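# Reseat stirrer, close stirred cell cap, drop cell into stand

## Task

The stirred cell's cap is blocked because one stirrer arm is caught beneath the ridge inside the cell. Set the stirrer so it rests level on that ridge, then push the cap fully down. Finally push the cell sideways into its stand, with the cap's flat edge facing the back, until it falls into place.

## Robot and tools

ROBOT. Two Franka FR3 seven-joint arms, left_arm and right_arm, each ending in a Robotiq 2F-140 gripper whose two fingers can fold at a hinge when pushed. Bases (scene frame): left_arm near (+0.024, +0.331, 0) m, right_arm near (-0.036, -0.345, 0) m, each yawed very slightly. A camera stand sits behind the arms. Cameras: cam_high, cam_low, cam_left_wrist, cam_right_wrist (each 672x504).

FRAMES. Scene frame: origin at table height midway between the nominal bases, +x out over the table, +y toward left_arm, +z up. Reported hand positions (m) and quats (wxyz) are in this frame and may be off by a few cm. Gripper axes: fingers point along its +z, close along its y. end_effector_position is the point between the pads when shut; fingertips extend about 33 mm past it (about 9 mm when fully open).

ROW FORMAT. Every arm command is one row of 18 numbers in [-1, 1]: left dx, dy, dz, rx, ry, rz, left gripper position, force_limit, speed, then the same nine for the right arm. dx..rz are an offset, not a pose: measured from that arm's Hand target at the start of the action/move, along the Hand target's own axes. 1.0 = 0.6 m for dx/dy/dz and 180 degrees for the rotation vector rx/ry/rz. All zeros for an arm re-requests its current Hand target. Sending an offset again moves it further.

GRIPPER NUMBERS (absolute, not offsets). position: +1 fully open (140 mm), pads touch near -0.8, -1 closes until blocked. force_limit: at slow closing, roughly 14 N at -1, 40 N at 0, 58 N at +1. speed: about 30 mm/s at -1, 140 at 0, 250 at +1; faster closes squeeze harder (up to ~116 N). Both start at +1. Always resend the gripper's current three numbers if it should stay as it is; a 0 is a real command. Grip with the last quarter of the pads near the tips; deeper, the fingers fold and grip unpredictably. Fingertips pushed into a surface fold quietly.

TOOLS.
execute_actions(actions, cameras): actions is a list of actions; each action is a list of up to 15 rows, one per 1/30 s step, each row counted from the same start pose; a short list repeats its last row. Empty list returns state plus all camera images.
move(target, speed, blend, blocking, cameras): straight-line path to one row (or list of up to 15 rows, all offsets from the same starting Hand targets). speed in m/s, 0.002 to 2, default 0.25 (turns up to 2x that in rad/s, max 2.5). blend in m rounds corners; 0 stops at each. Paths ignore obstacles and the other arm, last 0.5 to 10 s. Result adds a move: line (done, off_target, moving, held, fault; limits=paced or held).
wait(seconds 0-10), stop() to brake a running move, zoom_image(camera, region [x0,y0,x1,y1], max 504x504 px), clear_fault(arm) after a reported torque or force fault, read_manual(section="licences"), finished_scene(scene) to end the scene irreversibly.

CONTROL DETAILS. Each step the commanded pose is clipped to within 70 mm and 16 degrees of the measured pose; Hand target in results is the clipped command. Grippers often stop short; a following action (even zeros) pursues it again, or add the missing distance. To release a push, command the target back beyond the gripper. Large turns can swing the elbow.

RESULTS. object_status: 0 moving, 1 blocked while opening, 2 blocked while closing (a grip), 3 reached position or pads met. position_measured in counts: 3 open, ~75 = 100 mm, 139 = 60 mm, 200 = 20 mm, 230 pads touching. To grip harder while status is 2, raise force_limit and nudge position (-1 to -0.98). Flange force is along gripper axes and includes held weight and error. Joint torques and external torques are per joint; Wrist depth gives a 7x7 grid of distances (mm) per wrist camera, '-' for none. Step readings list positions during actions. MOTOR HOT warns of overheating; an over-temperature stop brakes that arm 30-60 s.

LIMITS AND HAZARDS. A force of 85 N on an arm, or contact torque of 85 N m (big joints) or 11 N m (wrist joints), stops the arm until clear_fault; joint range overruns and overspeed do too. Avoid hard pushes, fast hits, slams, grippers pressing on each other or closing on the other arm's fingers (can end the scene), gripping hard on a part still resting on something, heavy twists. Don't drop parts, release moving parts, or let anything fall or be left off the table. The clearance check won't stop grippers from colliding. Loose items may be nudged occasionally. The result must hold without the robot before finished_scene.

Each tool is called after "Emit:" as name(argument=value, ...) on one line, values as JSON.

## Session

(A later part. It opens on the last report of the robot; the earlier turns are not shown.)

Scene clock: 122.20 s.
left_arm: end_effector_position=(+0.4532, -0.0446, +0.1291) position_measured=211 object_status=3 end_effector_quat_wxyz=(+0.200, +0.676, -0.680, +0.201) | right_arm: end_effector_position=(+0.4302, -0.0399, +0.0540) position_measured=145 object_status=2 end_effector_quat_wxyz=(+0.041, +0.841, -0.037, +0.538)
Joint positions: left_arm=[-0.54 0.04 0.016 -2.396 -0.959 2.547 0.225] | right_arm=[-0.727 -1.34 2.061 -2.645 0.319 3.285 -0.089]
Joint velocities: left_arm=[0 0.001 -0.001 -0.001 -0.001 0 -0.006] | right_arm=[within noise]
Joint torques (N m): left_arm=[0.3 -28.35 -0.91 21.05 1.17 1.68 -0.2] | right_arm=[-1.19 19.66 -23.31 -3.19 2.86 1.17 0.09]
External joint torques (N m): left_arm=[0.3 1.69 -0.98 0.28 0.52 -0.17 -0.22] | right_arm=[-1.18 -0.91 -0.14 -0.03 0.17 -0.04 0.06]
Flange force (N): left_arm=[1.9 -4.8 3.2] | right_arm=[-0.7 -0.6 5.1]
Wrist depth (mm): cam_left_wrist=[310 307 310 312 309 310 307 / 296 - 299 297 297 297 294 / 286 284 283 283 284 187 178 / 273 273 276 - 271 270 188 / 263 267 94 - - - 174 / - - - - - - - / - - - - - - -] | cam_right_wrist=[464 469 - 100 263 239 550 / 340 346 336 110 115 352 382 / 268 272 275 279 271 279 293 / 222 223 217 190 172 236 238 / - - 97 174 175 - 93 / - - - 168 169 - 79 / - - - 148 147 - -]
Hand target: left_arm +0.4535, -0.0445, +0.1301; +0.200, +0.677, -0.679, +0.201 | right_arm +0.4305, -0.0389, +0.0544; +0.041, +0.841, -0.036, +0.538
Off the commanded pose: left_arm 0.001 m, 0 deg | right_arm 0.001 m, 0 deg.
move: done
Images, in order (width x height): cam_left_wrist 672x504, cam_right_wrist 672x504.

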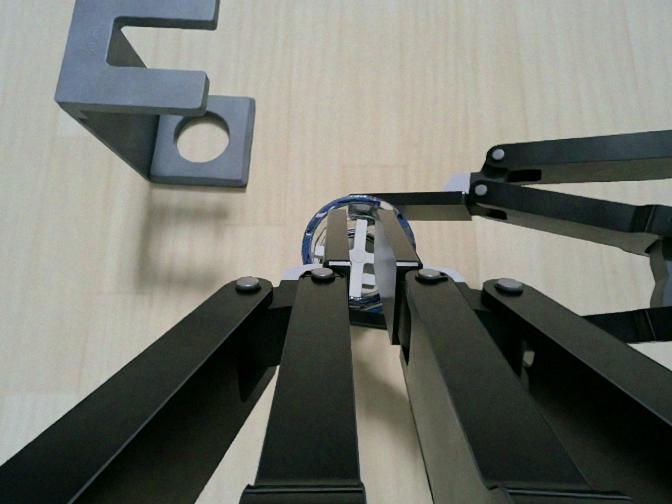

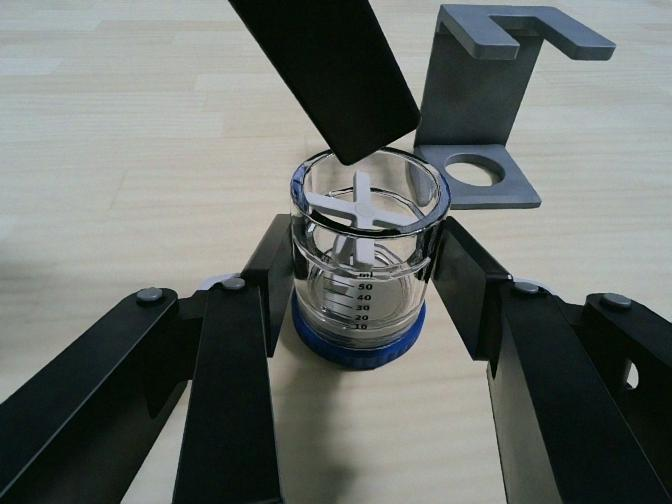

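Emit:
move(target=[0.0454,0,-0.0699,0,0,0,-0.65,-0.9,-1,0,0,0,0,0,0,-1,-0.4,-1], speed=0.15, cameras=["cam_left_wrist","cam_right_wrist"])

Emit:
zoom_image(camera="cam_right_wrist", region=[285, 140, 465, 280])

Emit:
zoom_image(camera="cam_left_wrist", region=[300, 190, 420, 330])

Scene clock: 124.27 s.
left_arm: end_effector_position=(+0.4530, -0.0452, +0.1794) position_measured=211 object_status=3 end_effector_quat_wxyz=(+0.200, +0.676, -0.680, +0.202) | right_arm: end_effector_position=(+0.4302, -0.0399, +0.0540) position_measured=145 object_status=2 end_effector_quat_wxyz=(+0.041, +0.841, -0.037, +0.538)
Joint positions: left_arm=[-0.532 -0.058 0.024 -2.383 -0.837 2.469 0.091] | right_arm=[-0.727 -1.34 2.061 -2.645 0.319 3.285 -0.089]
Joint velocities: left_arm=[0 -0.001 -0.001 0.001 0 0.001 -0.008] | right_arm=[within noise]
Joint torques (N m): left_arm=[0.49 -26.21 -1.4 22.82 1.13 1.89 -0.17] | right_arm=[-1.25 19.8 -23.34 -3.21 2.86 1.2 0.1]
External joint torques (N m): left_arm=[0.5 1.88 -1.29 0.53 0.53 -0.16 -0.18] | right_arm=[-1.32 -0.83 -0.16 -0.08 0.17 -0.03 0.07]
Flange force (N): left_arm=[2.8 -5.9 3.3] | right_arm=[-0.4 -0.3 5.4]
Wrist depth (mm): cam_left_wrist=[370 372 372 372 370 370 367 / 355 351 354 352 353 350 350 / 340 334 341 337 337 336 337 / 324 325 328 - 250 317 202 / 313 - 94 - - - 190 / - - - - - - - / - - - - - - -] | cam_right_wrist=[464 474 485 501 470 224 550 / 340 346 353 357 337 352 380 / 267 271 276 290 272 288 293 / 222 224 217 191 172 235 237 / - - 97 174 175 - 93 / - - - 168 169 - 79 / - - - 148 146 - -]
Hand target: left_arm +0.4535, -0.0446, +0.1801; +0.200, +0.677, -0.679, +0.201 | right_arm +0.4305, -0.0389, +0.0544; +0.041, +0.841, -0.036, +0.538
Off the commanded pose: left_arm 0.001 m, 0 deg | right_arm 0.001 m, 0 deg.
move: done
Images, in order (width x height): cam_left_wrist 672x504, cam_right_wrist 672x504.

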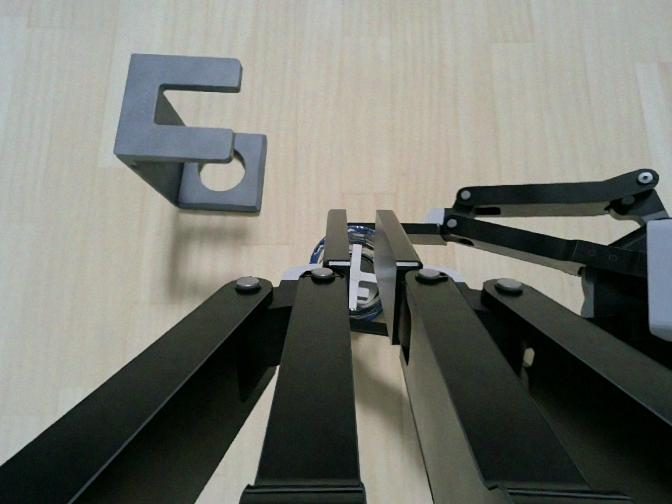

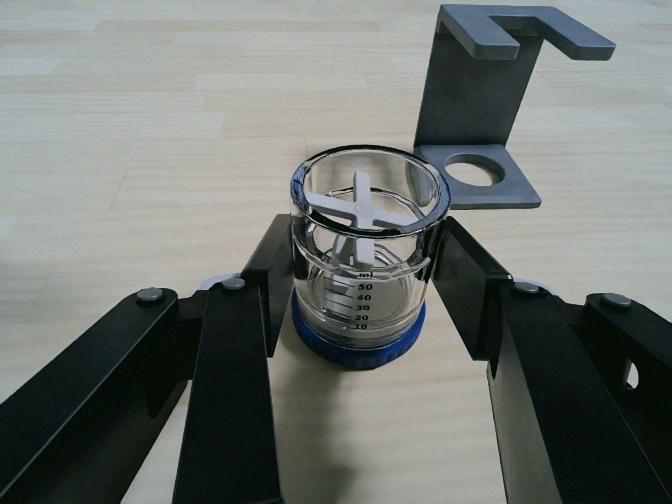

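Scaled by 2.800 from the camera's 672x504 image, which has a finer 960x720 frame.

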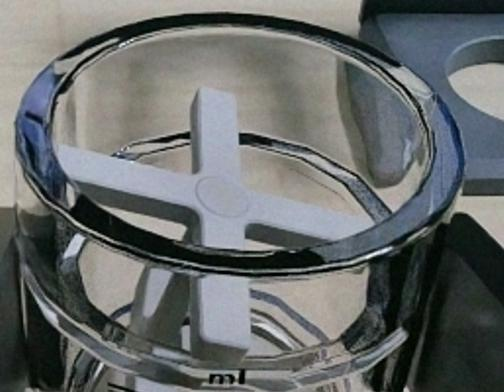

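Scaled by 3.600 from the camera's 672x504 image, which has a finer 960x720 frame.

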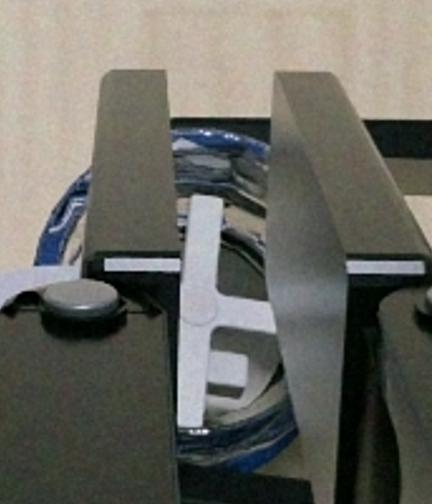

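Emit:
move(target=[0,0,0,0,-0.1833,0,0.3,-0.8,0,0,0,0,0,0,0,-1,-0.4,-1], speed=0.25, cameras=["cam_left_wrist"])

Emit:
zoom_image(camera="cam_left_wrist", region=[270, 120, 430, 280])

Scene clock: 127.30 s.
left_arm: end_effector_position=(+0.4537, -0.0452, +0.1810) position_measured=91 object_status=3 end_effector_quat_wxyz=(+0.000, +0.705, -0.709, +0.002) | right_arm: end_effector_position=(+0.4302, -0.0399, +0.0540) position_measured=145 object_status=2 end_effector_quat_wxyz=(+0.041, +0.841, -0.037, +0.538)
Joint positions: left_arm=[-0.602 0.105 -0.076 -2.041 0.008 2.149 -0.719] | right_arm=[-0.727 -1.34 2.061 -2.645 0.319 3.285 -0.089]
Joint velocities: left_arm=[0.001 0 0.001 0 0 0 -0.005] | right_arm=[within noise]
Joint torques (N m): left_arm=[0.17 -32.82 -1.33 24.62 1.2 2.5 -0.23] | right_arm=[-1.17 19.75 -23.3 -3.16 2.86 1.16 0.06]
External joint torques (N m): left_arm=[0.23 2.71 -1.11 0.55 0.53 -0.16 -0.23] | right_arm=[-1.22 -0.86 -0.08 -0.04 0.16 -0.06 0.03]
Flange force (N): left_arm=[7.5 -6.9 1.9] | right_arm=[-0.6 -0.5 5.2]
Wrist depth (mm): cam_left_wrist=[280 194 273 277 275 276 275 / 292 293 291 286 285 214 193 / 310 309 311 307 309 308 193 / 329 325 167 328 252 148 200 / - - 347 351 352 115 89 / - - 380 373 377 - - / - - 409 407 409 - -] | cam_right_wrist=[464 474 488 500 263 242 558 / 340 346 351 356 294 352 382 / 268 272 276 289 285 286 292 / 221 224 217 190 172 236 238 / - - 97 174 175 - 94 / - - - 168 169 - 79 / - - - 149 146 - -]
Hand target: left_arm +0.4535, -0.0446, +0.1801; -0.001, +0.706, -0.708, +0.000 | right_arm +0.4305, -0.0389, +0.0544; +0.041, +0.841, -0.036, +0.538
Off the commanded pose: left_arm 0.001 m, 0 deg | right_arm 0.001 m, 0 deg.
move: done
Images, in order (width x height): cam_left_wrist 672x504.

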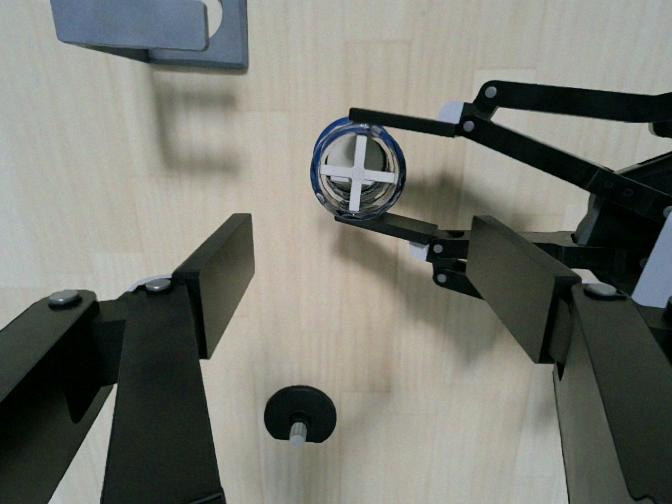

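Scaled by 3.150 from the camera's 672x504 image, which has a finer 960x720 frame.

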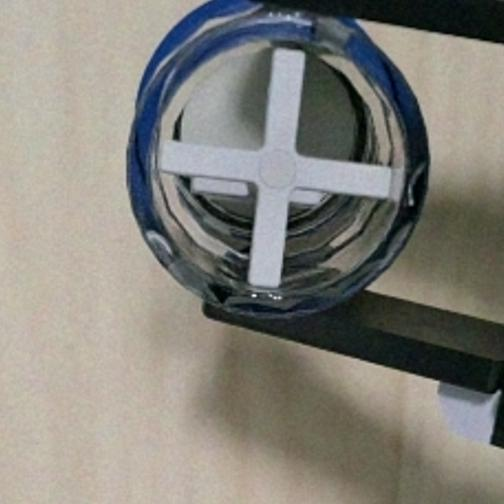

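Emit:
move(target=[[0,0,0,-0.0064,0.1833,0.0216,-0.65,-0.8,0,0,0,0,0,0,0,-1,-0.4,-1],[-0.0018,0.0017,0.0868,-0.0064,0.1833,0.0216,-0.65,-0.8,0,0,0,0,0,0,0,-1,-0.4,-1]], speed=[0.3,0.1], cameras=["cam_left_wrist","cam_right_wrist"])

Emit:
zoom_image(camera="cam_right_wrist", region=[270, 100, 470, 290])

Emit:
zoom_image(camera="cam_left_wrist", region=[280, 170, 440, 350])

Scene clock: 133.17 s.
left_arm: end_effector_position=(+0.4527, -0.0434, +0.1292) position_measured=211 object_status=3 end_effector_quat_wxyz=(+0.208, +0.655, -0.701, +0.193) | right_arm: end_effector_position=(+0.4302, -0.0399, +0.0540) position_measured=145 object_status=2 end_effector_quat_wxyz=(+0.041, +0.841, -0.037, +0.538)
Joint positions: left_arm=[-0.526 0.056 0.024 -2.367 -0.924 2.489 0.26] | right_arm=[-0.727 -1.34 2.061 -2.645 0.319 3.285 -0.089]
Joint velocities: left_arm=[-0.001 0 -0.001 0 -0.001 0 0.005] | right_arm=[within noise]
Joint torques (N m): left_arm=[0.3 -28.23 -1.54 20.81 0.06 2.07 0.34] | right_arm=[-1.24 19.74 -23.36 -3.18 2.86 1.18 0.13]
External joint torques (N m): left_arm=[0.26 2.44 -1.67 -0.05 -0.5 0.28 0.33] | right_arm=[-1.23 -0.82 -0.22 0.03 0.18 -0.02 0.09]
Flange force (N): left_arm=[-1.0 -3.9 8.7] | right_arm=[-0.4 -0.7 5.2]
Wrist depth (mm): cam_left_wrist=[- 306 312 311 311 311 312 / - - 301 296 297 296 296 / 285 280 285 287 223 189 181 / 272 272 277 - 272 271 269 / 262 266 94 - - - 163 / - - - - - - - / - - - - - - -] | cam_right_wrist=[461 469 - 99 265 240 548 / 340 346 334 109 288 337 380 / 269 272 275 280 285 287 294 / 222 223 218 225 172 236 238 / - - 91 174 175 - 93 / - - - 168 169 - 79 / - - - 148 146 - -]
Hand target: left_arm +0.4525, -0.0435, +0.1280; +0.207, +0.653, -0.702, +0.193 | right_arm +0.4305, -0.0389, +0.0544; +0.041, +0.841, -0.036, +0.538
Off the commanded pose: left_arm 0.001 m, 0 deg | right_arm 0.001 m, 0 deg.
move: done
Images, in order (width x height): cam_left_wrist 672x504, cam_right_wrist 672x504.

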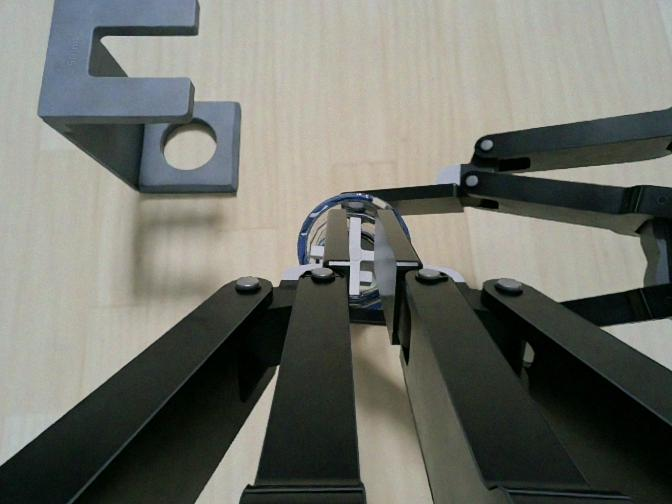

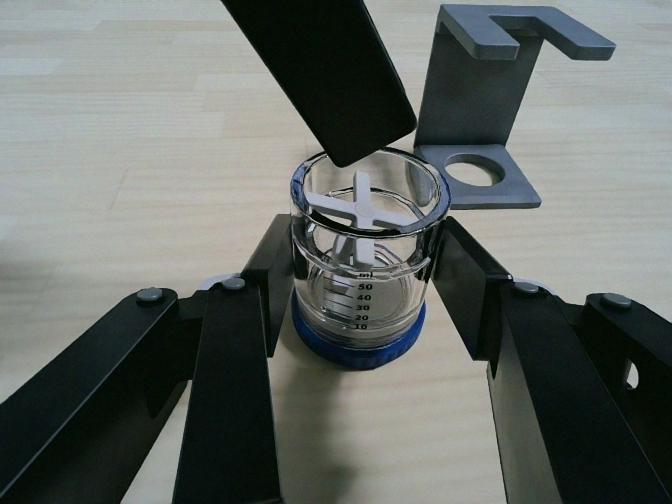

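Scaled by 2.520 from the camera's 672x504 image, which has a finer 960x720 frame.

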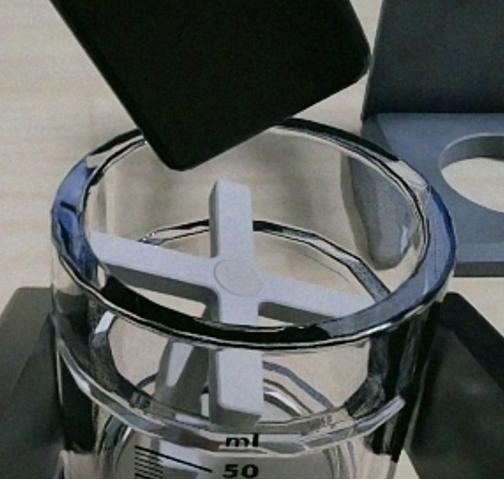

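Scaled by 2.800 from the camera's 672x504 image, which has a finer 960x720 frame.

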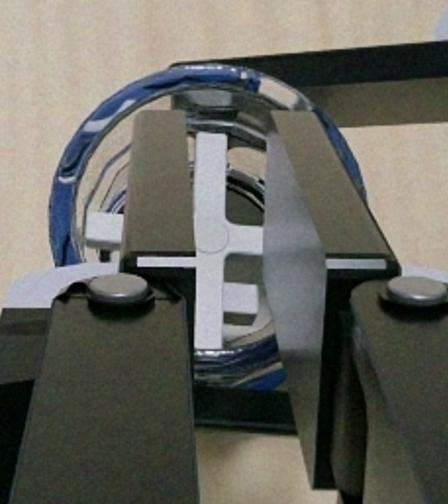

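Emit:
move(target=[-0.0287,-0.001,0.044,0,0,0,-0.65,-0.8,0,0,0,0,0,0,0,-1,-0.4,-1], speed=0.06, cameras=["cam_left_wrist"])

Emit:
zoom_image(camera="cam_left_wrist", region=[280, 170, 440, 350])

Emit:
move(target=[0,0,0,0,0,0,-1,-0.9,-1,0,0,0,0,0,0,-1,-0.4,-1], cameras=["cam_left_wrist","cam_right_wrist"])

Emit:
zoom_image(camera="cam_right_wrist", region=[270, 100, 470, 290])

Emit:
zoom_image(camera="cam_left_wrist", region=[280, 170, 440, 350])

Scene clock: 135.13 s.
left_arm: end_effector_position=(+0.4533, -0.0449, +0.0995) position_measured=211 object_status=3 end_effector_quat_wxyz=(+0.208, +0.654, -0.701, +0.194) | right_arm: end_effector_position=(+0.4302, -0.0396, +0.0541) position_measured=145 object_status=2 end_effector_quat_wxyz=(+0.041, +0.841, -0.037, +0.539)
Joint positions: left_arm=[-0.526 0.123 0.013 -2.362 -1.001 2.53 0.344] | right_arm=[-0.727 -1.34 2.061 -2.645 0.319 3.286 -0.089]
Joint velocities: left_arm=[-0.001 -0.001 0 0 -0.001 0.001 0.006] | right_arm=[within noise]
Joint torques (N m): left_arm=[0.59 -27.89 -1.2 18.76 0.26 2.08 0.44] | right_arm=[-1.15 19.77 -23.99 -3.33 2.99 1.15 0.09]
External joint torques (N m): left_arm=[0.56 4.09 -1.4 -1.13 -0.31 0.41 0.42] | right_arm=[-1.21 -0.83 -0.75 -0.18 0.29 -0.07 0.06]
Flange force (N): left_arm=[-3.6 -4.0 11.9] | right_arm=[0.8 -0.6 4.3]
Wrist depth (mm): cam_left_wrist=[- 279 277 277 276 276 276 / - 256 266 264 264 178 158 / 254 252 253 252 194 167 152 / 243 242 245 - 242 242 242 / 234 237 94 - - - 138 / - - - - - - - / - - - - - - -] | cam_right_wrist=[- 70 - 504 472 261 548 / 340 331 - 115 292 335 382 / 268 271 266 125 282 286 293 / 221 224 218 172 171 236 238 / - - 97 177 175 - 93 / - - - 168 170 - 79 / - - - 149 147 - -]
Hand target: left_arm +0.4531, -0.0434, +0.0965; +0.207, +0.653, -0.702, +0.193 | right_arm +0.4305, -0.0389, +0.0544; +0.041, +0.841, -0.036, +0.538
Off the commanded pose: left_arm 0.003 m, 0 deg | right_arm 0.001 m, 0 deg.
move: done
Images, in order (width x height): cam_left_wrist 672x504.

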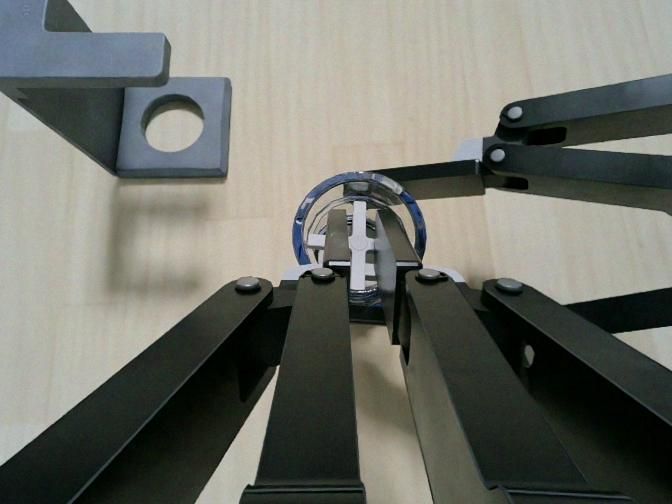

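Scaled by 2.800 from the camera's 672x504 image, which has a finer 960x720 frame.

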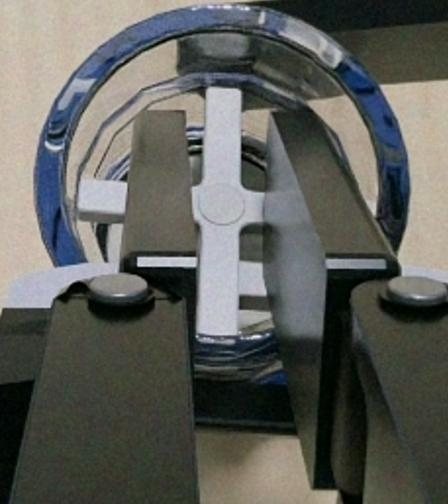

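Scene clock: 135.63 s.
left_arm: end_effector_position=(+0.4539, -0.0445, +0.0992) position_measured=222 object_status=2 end_effector_quat_wxyz=(+0.207, +0.653, -0.702, +0.194) | right_arm: end_effector_position=(+0.4303, -0.0396, +0.0540) position_measured=145 object_status=2 end_effector_quat_wxyz=(+0.041, +0.841, -0.037, +0.538)
Joint positions: left_arm=[-0.526 0.124 0.013 -2.362 -1.001 2.532 0.347] | right_arm=[-0.727 -1.34 2.061 -2.645 0.319 3.286 -0.089]
Joint torques (N m): left_arm=[0.31 -28.36 -1.06 18.62 0.28 1.69 0.29] | right_arm=[-1.08 19.7 -23.78 -3.32 3 1.12 0.14]
External joint torques (N m): left_arm=[0.28 3.5 -1.26 -1.17 -0.29 0.03 0.28] | right_arm=[-1.11 -0.86 -0.67 -0.11 0.32 -0.09 0.1]
Flange force (N): left_arm=[-2.9 -3.0 9.6] | right_arm=[0.3 -0.7 4.0]
Wrist depth (mm): cam_left_wrist=[- 281 278 278 277 276 274 / - 258 265 265 264 176 157 / 253 249 251 252 193 168 149 / 242 243 246 133 243 241 241 / 233 235 93 - - - 138 / - - - - - - - / - - - - - - -] | cam_right_wrist=[- - 81 503 437 238 546 / 340 342 116 117 298 335 382 / 268 271 265 130 282 289 293 / 222 224 217 189 172 235 238 / - - 97 174 175 - 93 / - - - 168 169 - 79 / - - - 149 146 - -]
Hand target: left_arm +0.4531, -0.0434, +0.0965; +0.207, +0.653, -0.702, +0.193 | right_arm +0.4305, -0.0389, +0.0544; +0.041, +0.841, -0.036, +0.538
Off the commanded pose: left_arm 0.003 m, 0 deg | right_arm 0.001 m, 0 deg.
move: done
Images, in order (width x height): cam_left_wrist 672x504, cam_right_wrist 672x504.

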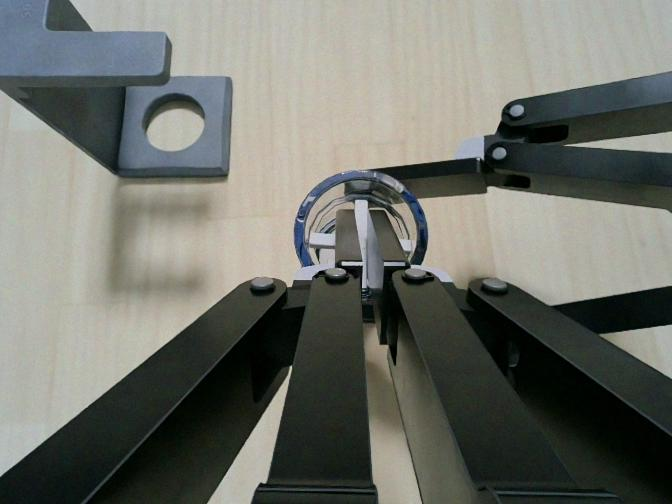

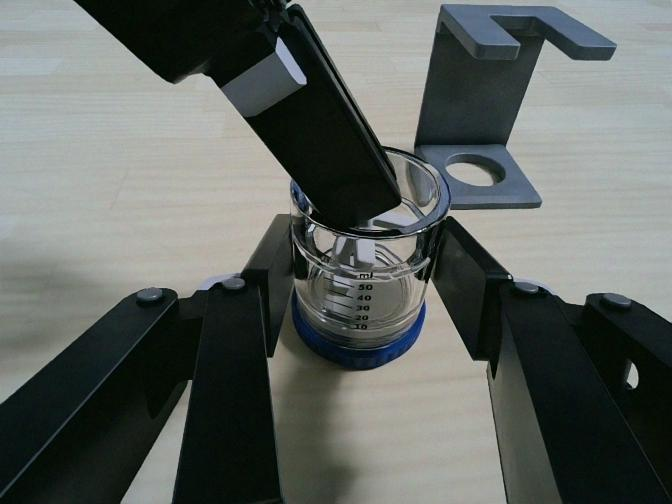

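Scaled by 2.520 from the camera's 672x504 image, which has a finer 960x720 frame.

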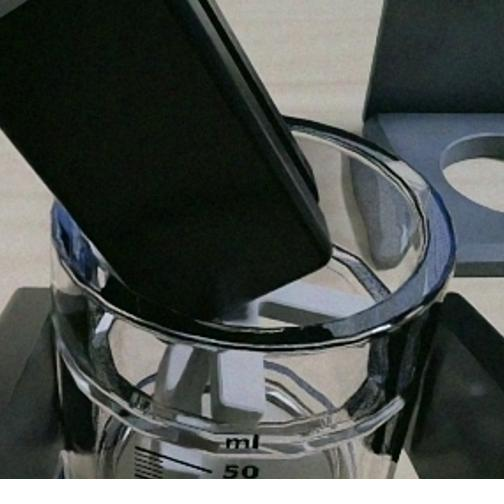

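Scaled by 2.800 from the camera's 672x504 image, which has a finer 960x720 frame.

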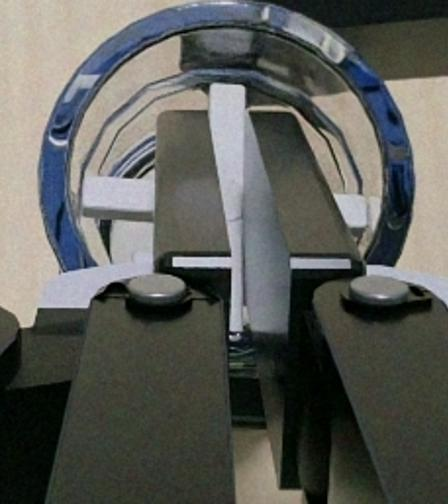

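Emit:
move(target=[[0.0014,-0.0004,-0.008,0,0,0,-1,-0.9,-1,0,0,0,0,0,0,-1,-0.4,-1],[0.0118,-0.0005,-0.0211,0,0,0,-1,-0.9,-1,0,0,0,0,0,0,-1,-0.4,-1]], speed=[0.02,0.02], cameras=["cam_left_wrist","cam_right_wrist"])

Emit:
zoom_image(camera="cam_right_wrist", region=[270, 100, 470, 290])

Emit:
zoom_image(camera="cam_left_wrist", region=[288, 172, 432, 272])

Scene clock: 139.73 s.
left_arm: end_effector_position=(+0.4541, -0.0431, +0.1107) position_measured=222 object_status=2 end_effector_quat_wxyz=(+0.206, +0.652, -0.703, +0.195) | right_arm: end_effector_position=(+0.4303, -0.0377, +0.0546) position_measured=145 object_status=2 end_effector_quat_wxyz=(+0.039, +0.841, -0.036, +0.539)
Joint positions: left_arm=[-0.526 0.097 0.02 -2.365 -0.971 2.516 0.32] | right_arm=[-0.727 -1.34 2.06 -2.643 0.319 3.289 -0.089]
Joint velocities: left_arm=[-0.001 -0.001 0 0 0.003 -0.002 -0.006] | right_arm=[within noise]
Joint torques (N m): left_arm=[0.32 -30.16 -0.68 20.07 1.08 1.55 -0.25] | right_arm=[-1 19.76 -23.49 -3.3 2.98 1.04 0.13]
External joint torques (N m): left_arm=[0.35 1.38 -0.8 -0.2 0.51 -0.16 -0.26] | right_arm=[-0.99 -0.83 -0.32 -0.11 0.29 -0.17 0.1]
Flange force (N): left_arm=[0.9 -3.0 1.8] | right_arm=[-0.5 -0.7 3.7]
Wrist depth (mm): cam_left_wrist=[- 293 291 289 289 289 288 / - 264 276 276 275 277 163 / 266 263 262 265 259 182 158 / 255 255 254 147 253 253 252 / 244 247 93 - - - 149 / - - - - - - - / - - - - - - -] | cam_right_wrist=[465 443 87 437 471 231 546 / 342 348 319 114 366 352 380 / 271 273 276 137 272 290 294 / 223 225 218 191 183 235 239 / - - 97 174 175 - 93 / - - - 169 170 - 79 / - - - 149 147 - -]
Hand target: left_arm +0.4535, -0.0425, +0.1110; +0.207, +0.653, -0.702, +0.193 | right_arm +0.4305, -0.0389, +0.0544; +0.041, +0.841, -0.036, +0.538
Off the commanded pose: left_arm 0.001 m, 0 deg | right_arm 0.001 m, 0 deg.
move: done
Images, in order (width x height): cam_left_wrist 672x504, cam_right_wrist 672x504.

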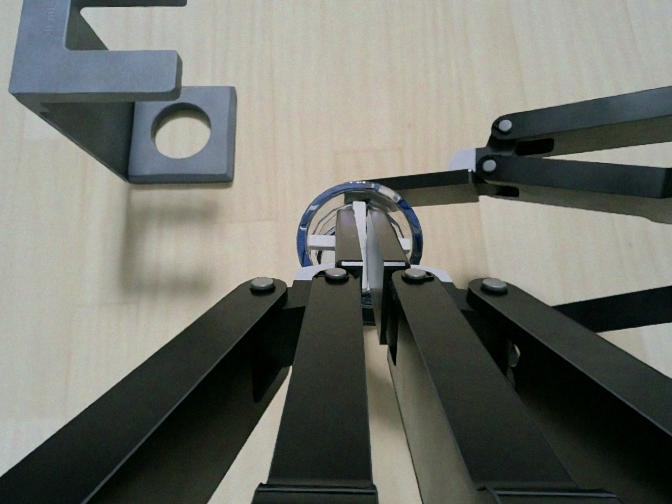

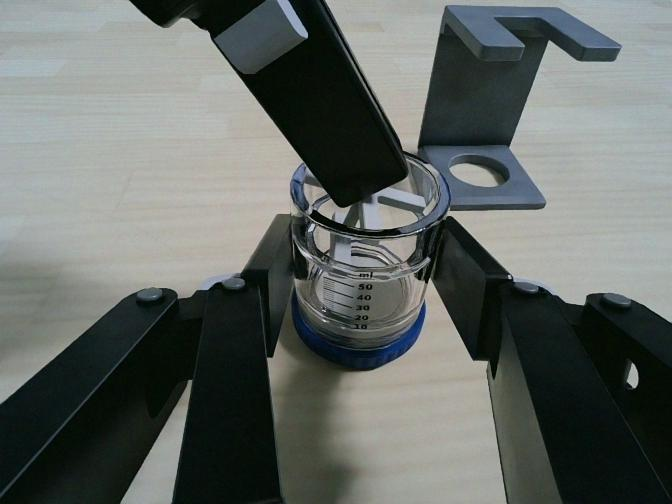

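Scaled by 2.520 from the camera's 672x504 image, which has a finer 960x720 frame.

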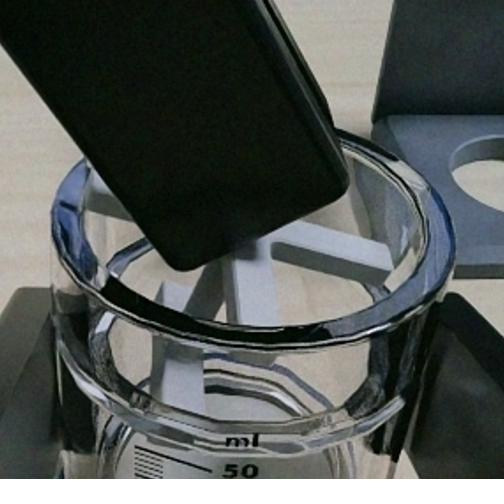

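Scaled by 3.500 from the camera's 672x504 image, which has a finer 960x720 frame.

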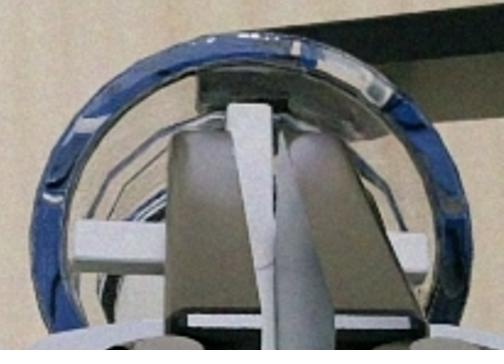

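Emit:
move(target=[-0.0083,0,0.0145,0,0,0,-1,-0.9,-1,0,0,0,0,0,0,-1,-0.4,-1], speed=0.02, cameras=["cam_left_wrist","cam_right_wrist"])

Emit:
zoom_image(camera="cam_right_wrist", region=[270, 100, 470, 290])

Emit:
zoom_image(camera="cam_left_wrist", region=[288, 172, 432, 272])

Scene clock: 141.50 s.
left_arm: end_effector_position=(+0.4535, -0.0431, +0.1025) position_measured=222 object_status=2 end_effector_quat_wxyz=(+0.208, +0.655, -0.701, +0.193) | right_arm: end_effector_position=(+0.4301, -0.0377, +0.0542) position_measured=145 object_status=2 end_effector_quat_wxyz=(+0.039, +0.841, -0.036, +0.539)
Joint positions: left_arm=[-0.526 0.115 0.017 -2.364 -0.989 2.525 0.333] | right_arm=[-0.727 -1.339 2.06 -2.643 0.319 3.289 -0.089]
Joint velocities: left_arm=[-0.002 0.001 0.001 0 -0.001 0 0.005] | right_arm=[within noise]
Joint torques (N m): left_arm=[0.41 -28.66 -1.37 19.56 0.15 1.94 0.39] | right_arm=[-1.04 19.58 -23.82 -3.81 2.98 1.03 0.11]
External joint torques (N m): left_arm=[0.33 3.29 -1.62 -0.52 -0.41 0.24 0.38] | right_arm=[-1.05 -1.03 -0.64 -0.7 0.29 -0.19 0.08]
Flange force (N): left_arm=[-2.4 -4.0 10.6] | right_arm=[0.3 0.5 2.8]
Wrist depth (mm): cam_left_wrist=[- 281 280 281 279 280 280 / - - 267 268 267 268 158 / 257 253 256 256 197 169 154 / 246 245 247 147 245 245 244 / 236 237 93 - - - 140 / - - - - - - - / - - - - - - -] | cam_right_wrist=[430 79 - 504 443 230 541 / 341 346 316 116 299 335 380 / 269 273 274 130 283 286 292 / 222 225 218 185 172 236 237 / - - 97 174 177 - 93 / - - - 168 170 - 79 / - - - 149 147 - -]
Hand target: left_arm +0.4534, -0.0430, +0.1010; +0.207, +0.653, -0.702, +0.193 | right_arm +0.4305, -0.0389, +0.0544; +0.041, +0.841, -0.036, +0.538
Off the commanded pose: left_arm 0.001 m, 0 deg | right_arm 0.001 m, 0 deg.
move: done
Images, in order (width x height): cam_left_wrist 672x504, cam_right_wrist 672x504.

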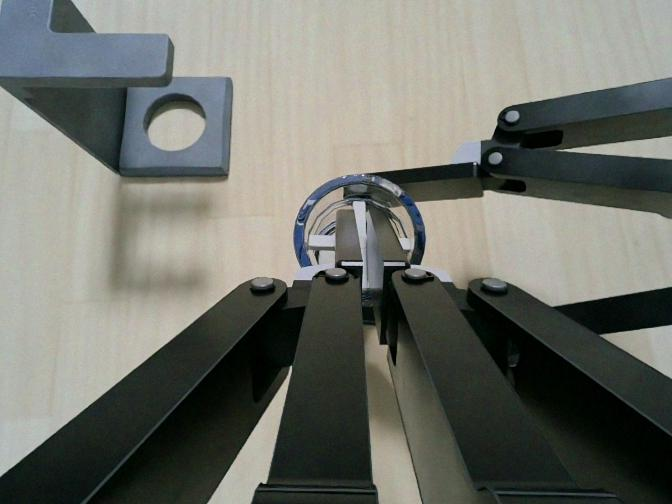

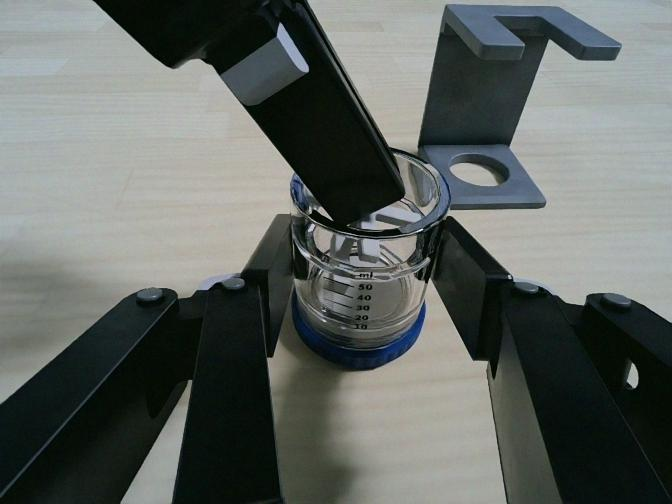

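Scaled by 2.520 from the camera's 672x504 image, which has a finer 960x720 frame.

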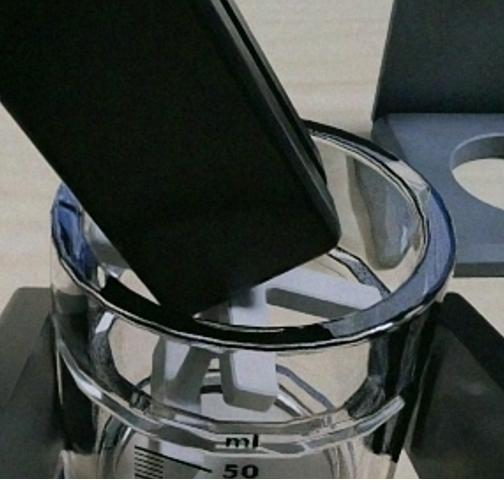

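Scaled by 3.500 from the camera's 672x504 image, which has a finer 960x720 frame.

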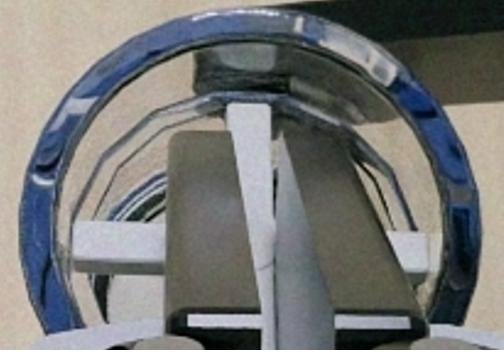

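Emit:
move(target=[[0.0014,0,0.0009,0,0,0,-1,-0.9,-1,0,0,0,0,0,0,-1,-0.4,-1],[-0.0005,0,0.0037,0,0,0,-1,-0.9,-1,0,0,0,0,0,0,-1,-0.4,-1]], speed=[0.02,0.02], cameras=["cam_left_wrist","cam_right_wrist"])

Emit:
zoom_image(camera="cam_right_wrist", region=[270, 100, 470, 290])

Emit:
zoom_image(camera="cam_left_wrist", region=[288, 172, 432, 272])

Scene clock: 142.90 s.
left_arm: end_effector_position=(+0.4538, -0.0438, +0.1015) position_measured=222 object_status=2 end_effector_quat_wxyz=(+0.208, +0.654, -0.701, +0.193) | right_arm: end_effector_position=(+0.4303, -0.0385, +0.0540) position_measured=145 object_status=2 end_effector_quat_wxyz=(+0.040, +0.841, -0.036, +0.538)
Joint positions: left_arm=[-0.526 0.118 0.016 -2.362 -0.994 2.527 0.337] | right_arm=[-0.728 -1.339 2.061 -2.643 0.319 3.288 -0.089]
Joint velocities: left_arm=[0.001 -0.001 0 0 -0.003 0 0.006] | right_arm=[within noise]
Joint torques (N m): left_arm=[0.09 -27.49 -1.7 19.64 0.27 2.11 0.41] | right_arm=[-0.53 19.77 -23.46 -2.81 2.94 1.16 0.03]
External joint torques (N m): left_arm=[0.09 4.37 -1.88 -0.26 -0.3 0.44 0.39] | right_arm=[-0.57 -0.84 -0.28 0.3 0.25 -0.06 0]
Flange force (N): left_arm=[-2.0 -6.6 13.9] | right_arm=[-0.8 -1.5 3.1]
Wrist depth (mm): cam_left_wrist=[165 279 280 280 280 280 279 / - 261 262 267 266 268 157 / 256 254 255 254 196 167 153 / 245 245 247 146 243 243 244 / 235 237 93 - - - 139 / - - - - - - - / - - - - - - -] | cam_right_wrist=[432 79 83 504 439 239 544 / 342 344 119 117 291 358 380 / 269 271 274 130 281 286 292 / 222 223 218 172 172 236 238 / - - 97 173 175 - 93 / - - - 168 169 - 79 / - - - 148 147 - -]
Hand target: left_arm +0.4534, -0.0440, +0.0990; +0.207, +0.653, -0.702, +0.193 | right_arm +0.4305, -0.0389, +0.0544; +0.041, +0.841, -0.036, +0.538
Off the commanded pose: left_arm 0.003 m, 0 deg | right_arm 0.001 m, 0 deg.
move: done
Images, in order (width x height): cam_left_wrist 672x504, cam_right_wrist 672x504.

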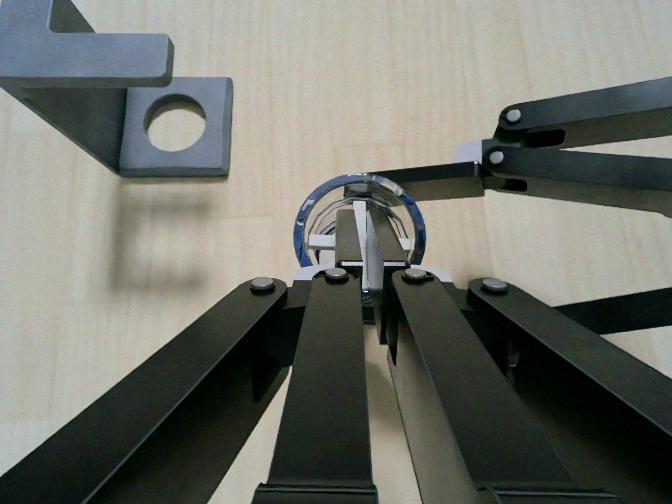

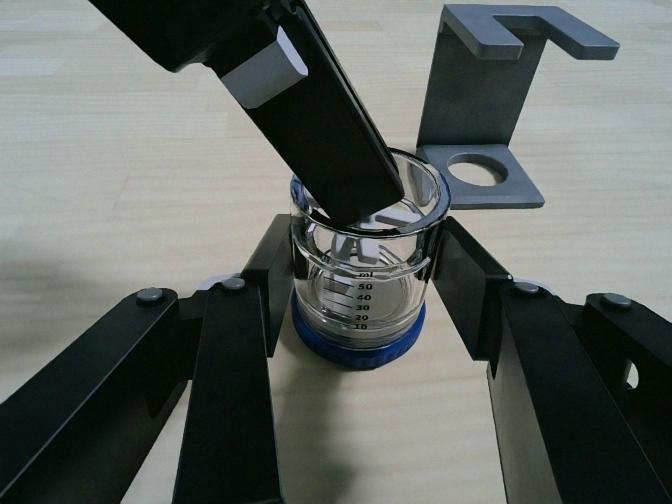

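Scaled by 2.520 from the camera's 672x504 image, which has a finer 960x720 frame.

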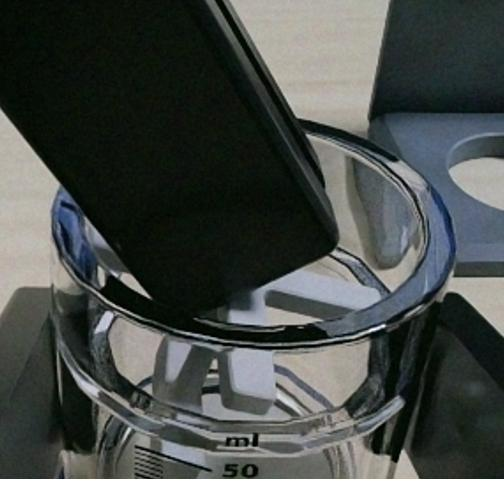

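Scaled by 3.500 from the camera's 672x504 image, which has a finer 960x720 frame.

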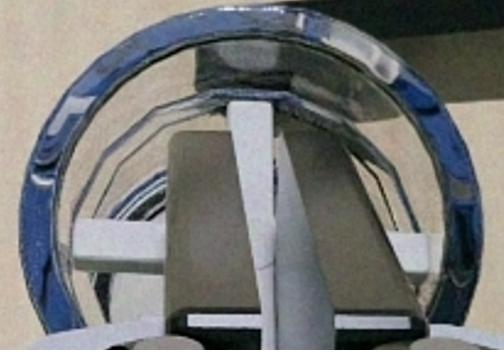

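Emit:
move(target=[[0.0072,0,-0.0142,0,0,0,-1,-0.9,-1,0,0,0,0,0,0,-1,-0.4,-1],[0.0103,0,-0.0122,0,0,0,-1,-0.9,-1,0,0,0,0,0,0,-1,-0.4,-1]], speed=[0.02,0.02], cameras=["cam_left_wrist","cam_right_wrist"])

Emit:
zoom_image(camera="cam_right_wrist", region=[270, 100, 470, 290])

Emit:
zoom_image(camera="cam_left_wrist", region=[288, 172, 432, 272])

Scene clock: 144.90 s.
left_arm: end_effector_position=(+0.4543, -0.0440, +0.1085) position_measured=222 object_status=2 end_effector_quat_wxyz=(+0.206, +0.653, -0.702, +0.195) | right_arm: end_effector_position=(+0.4304, -0.0385, +0.0540) position_measured=145 object_status=2 end_effector_quat_wxyz=(+0.040, +0.841, -0.036, +0.538)
Joint positions: left_arm=[-0.527 0.103 0.017 -2.363 -0.978 2.52 0.323] | right_arm=[-0.728 -1.339 2.061 -2.643 0.319 3.288 -0.089]
Joint velocities: left_arm=[-0.001 0 -0.001 0 0 -0.001 -0.005] | right_arm=[within noise]
Joint torques (N m): left_arm=[-0.08 -29.64 -1.49 20.38 1.08 1.76 -0.17] | right_arm=[-0.58 19.57 -23.22 -3.22 2.94 1.18 0.09]
External joint torques (N m): left_arm=[-0.09 2.04 -1.65 0.17 0.51 0.05 -0.18] | right_arm=[-0.45 -0.95 -0.06 0.08 0.25 0 0.06]
Flange force (N): left_arm=[1.7 -4.6 5.1] | right_arm=[-1.5 -0.7 2.7]
Wrist depth (mm): cam_left_wrist=[174 292 287 286 286 286 286 / 191 244 274 273 274 276 163 / 264 257 260 261 258 178 157 / 253 253 251 147 251 250 251 / 242 245 93 - - - 146 / - - - - - - - / - - - - - - -] | cam_right_wrist=[437 413 88 467 475 240 546 / 342 346 317 114 292 333 380 / 269 272 275 139 272 288 292 / 222 224 218 173 185 235 237 / - - 90 174 177 - 93 / - - - 168 169 - 79 / - - - 148 146 - -]
Hand target: left_arm +0.4533, -0.0452, +0.1085; +0.207, +0.653, -0.702, +0.193 | right_arm +0.4305, -0.0389, +0.0544; +0.041, +0.841, -0.036, +0.538
Off the commanded pose: left_arm 0.002 m, 0 deg | right_arm 0.001 m, 0 deg.
move: done
Images, in order (width x height): cam_left_wrist 672x504, cam_right_wrist 672x504.

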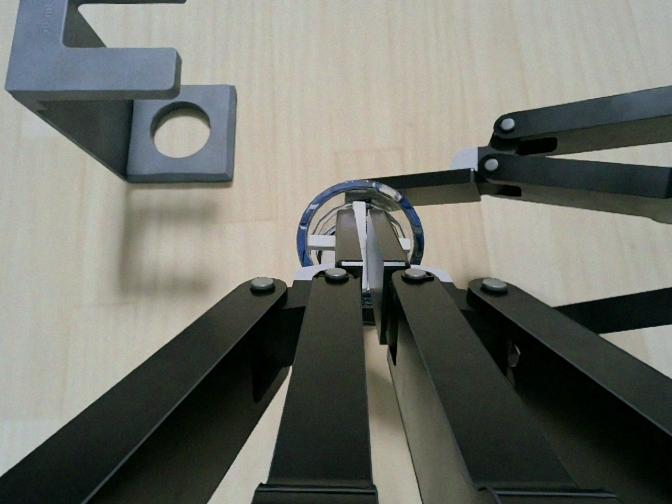

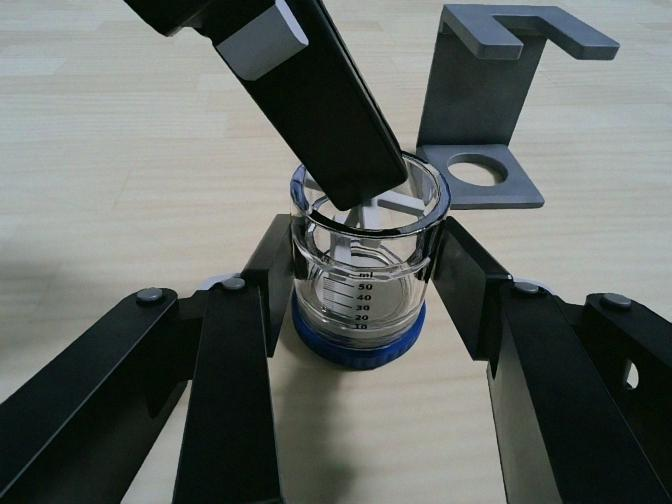

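Scaled by 2.520 from the camera's 672x504 image, which has a finer 960x720 frame.

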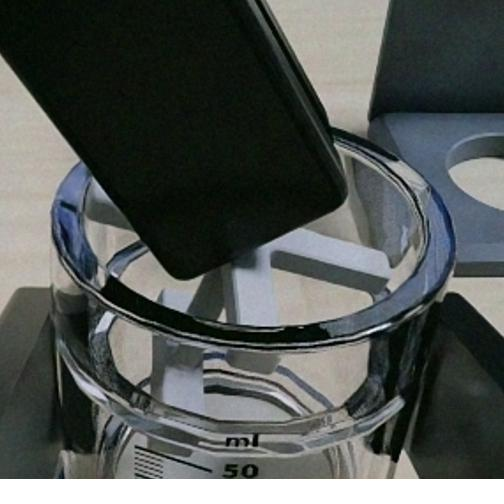

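Scaled by 3.500 from the camera's 672x504 image, which has a finer 960x720 frame.

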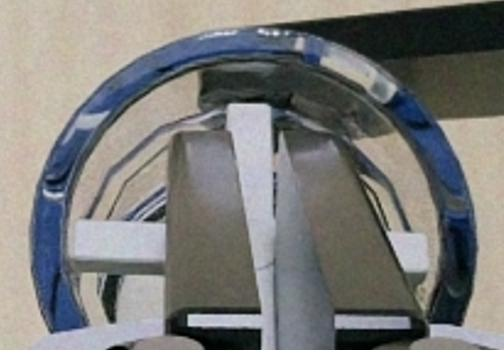

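Emit:
move(target=[[-0.0027,0,0.0042,0,0,0,-1,-0.9,-1,0,0,0,0,0,0,-1,-0.4,-1]], speed=[0.02], cameras=["cam_left_wrist","cam_right_wrist"])

Emit:
zoom_image(camera="cam_right_wrist", region=[270, 100, 470, 290])

Emit:
zoom_image(camera="cam_left_wrist", region=[288, 172, 432, 272])

Scene clock: 145.77 s.
left_arm: end_effector_position=(+0.4536, -0.0441, +0.1063) position_measured=222 object_status=2 end_effector_quat_wxyz=(+0.207, +0.654, -0.702, +0.193) | right_arm: end_effector_position=(+0.4304, -0.0385, +0.0540) position_measured=145 object_status=2 end_effector_quat_wxyz=(+0.040, +0.841, -0.036, +0.538)
Joint positions: left_arm=[-0.527 0.108 0.016 -2.363 -0.978 2.522 0.322] | right_arm=[-0.728 -1.339 2.061 -2.643 0.319 3.288 -0.089]
Joint torques (N m): left_arm=[0.16 -28.74 -1.71 20.32 0.1 1.69 0.2] | right_arm=[-0.74 19.6 -23.46 -3.39 2.99 1.14 0.09]
External joint torques (N m): left_arm=[0.06 2.88 -1.96 0.27 -0.46 -0.01 0.18] | right_arm=[-0.67 -0.95 -0.29 -0.21 0.3 -0.06 0.06]
Flange force (N): left_arm=[-0.5 -5.4 10.0] | right_arm=[-0.8 -0.3 2.7]
Wrist depth (mm): cam_left_wrist=[- 288 285 286 285 283 283 / - 267 269 273 270 274 164 / 260 256 258 259 196 175 153 / 251 251 251 147 250 250 249 / 242 242 93 - - - 145 / - - - - - - - / - - - - - - -] | cam_right_wrist=[434 411 87 466 476 231 546 / 341 346 316 113 298 335 379 / 269 272 274 134 273 286 292 / 223 224 219 186 183 236 238 / - - 97 174 175 - 93 / - - - 168 170 - 79 / - - - 148 146 - -]
Hand target: left_arm +0.4533, -0.0452, +0.1055; +0.207, +0.653, -0.702, +0.193 | right_arm +0.4305, -0.0389, +0.0544; +0.041, +0.841, -0.036, +0.538
Off the commanded pose: left_arm 0.001 m, 0 deg | right_arm 0.001 m, 0 deg.
move: done
Images, in order (width x height): cam_left_wrist 672x504, cam_right_wrist 672x504.

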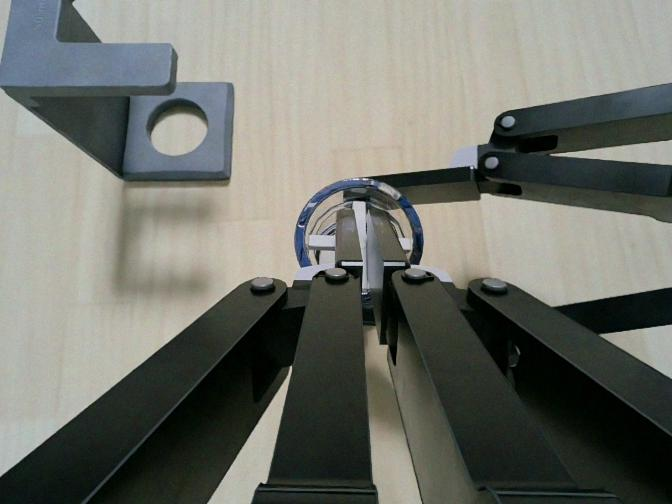

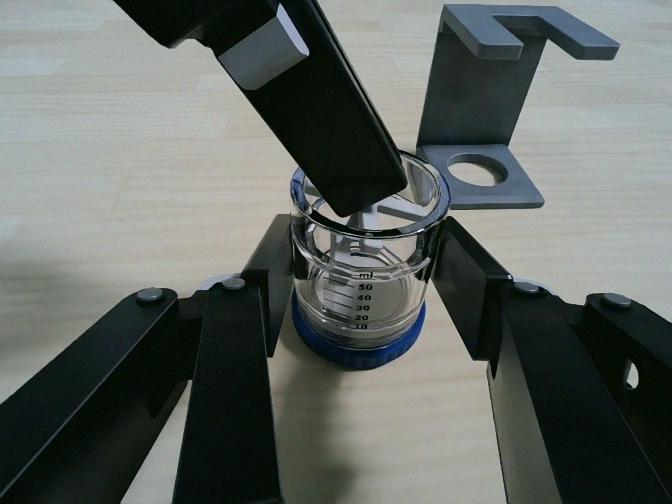

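Scaled by 2.520 from the camera's 672x504 image, which has a finer 960x720 frame.

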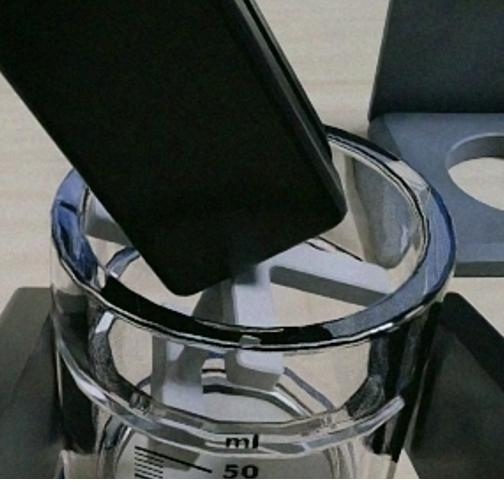

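Scaled by 3.500 from the camera's 672x504 image, which has a finer 960x720 frame.

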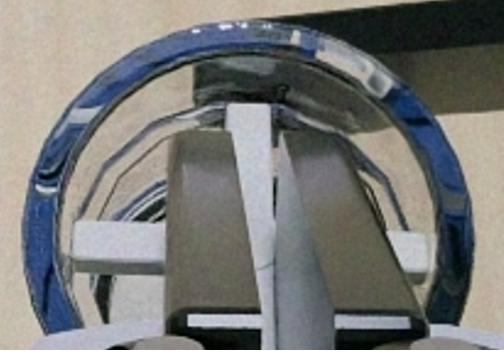

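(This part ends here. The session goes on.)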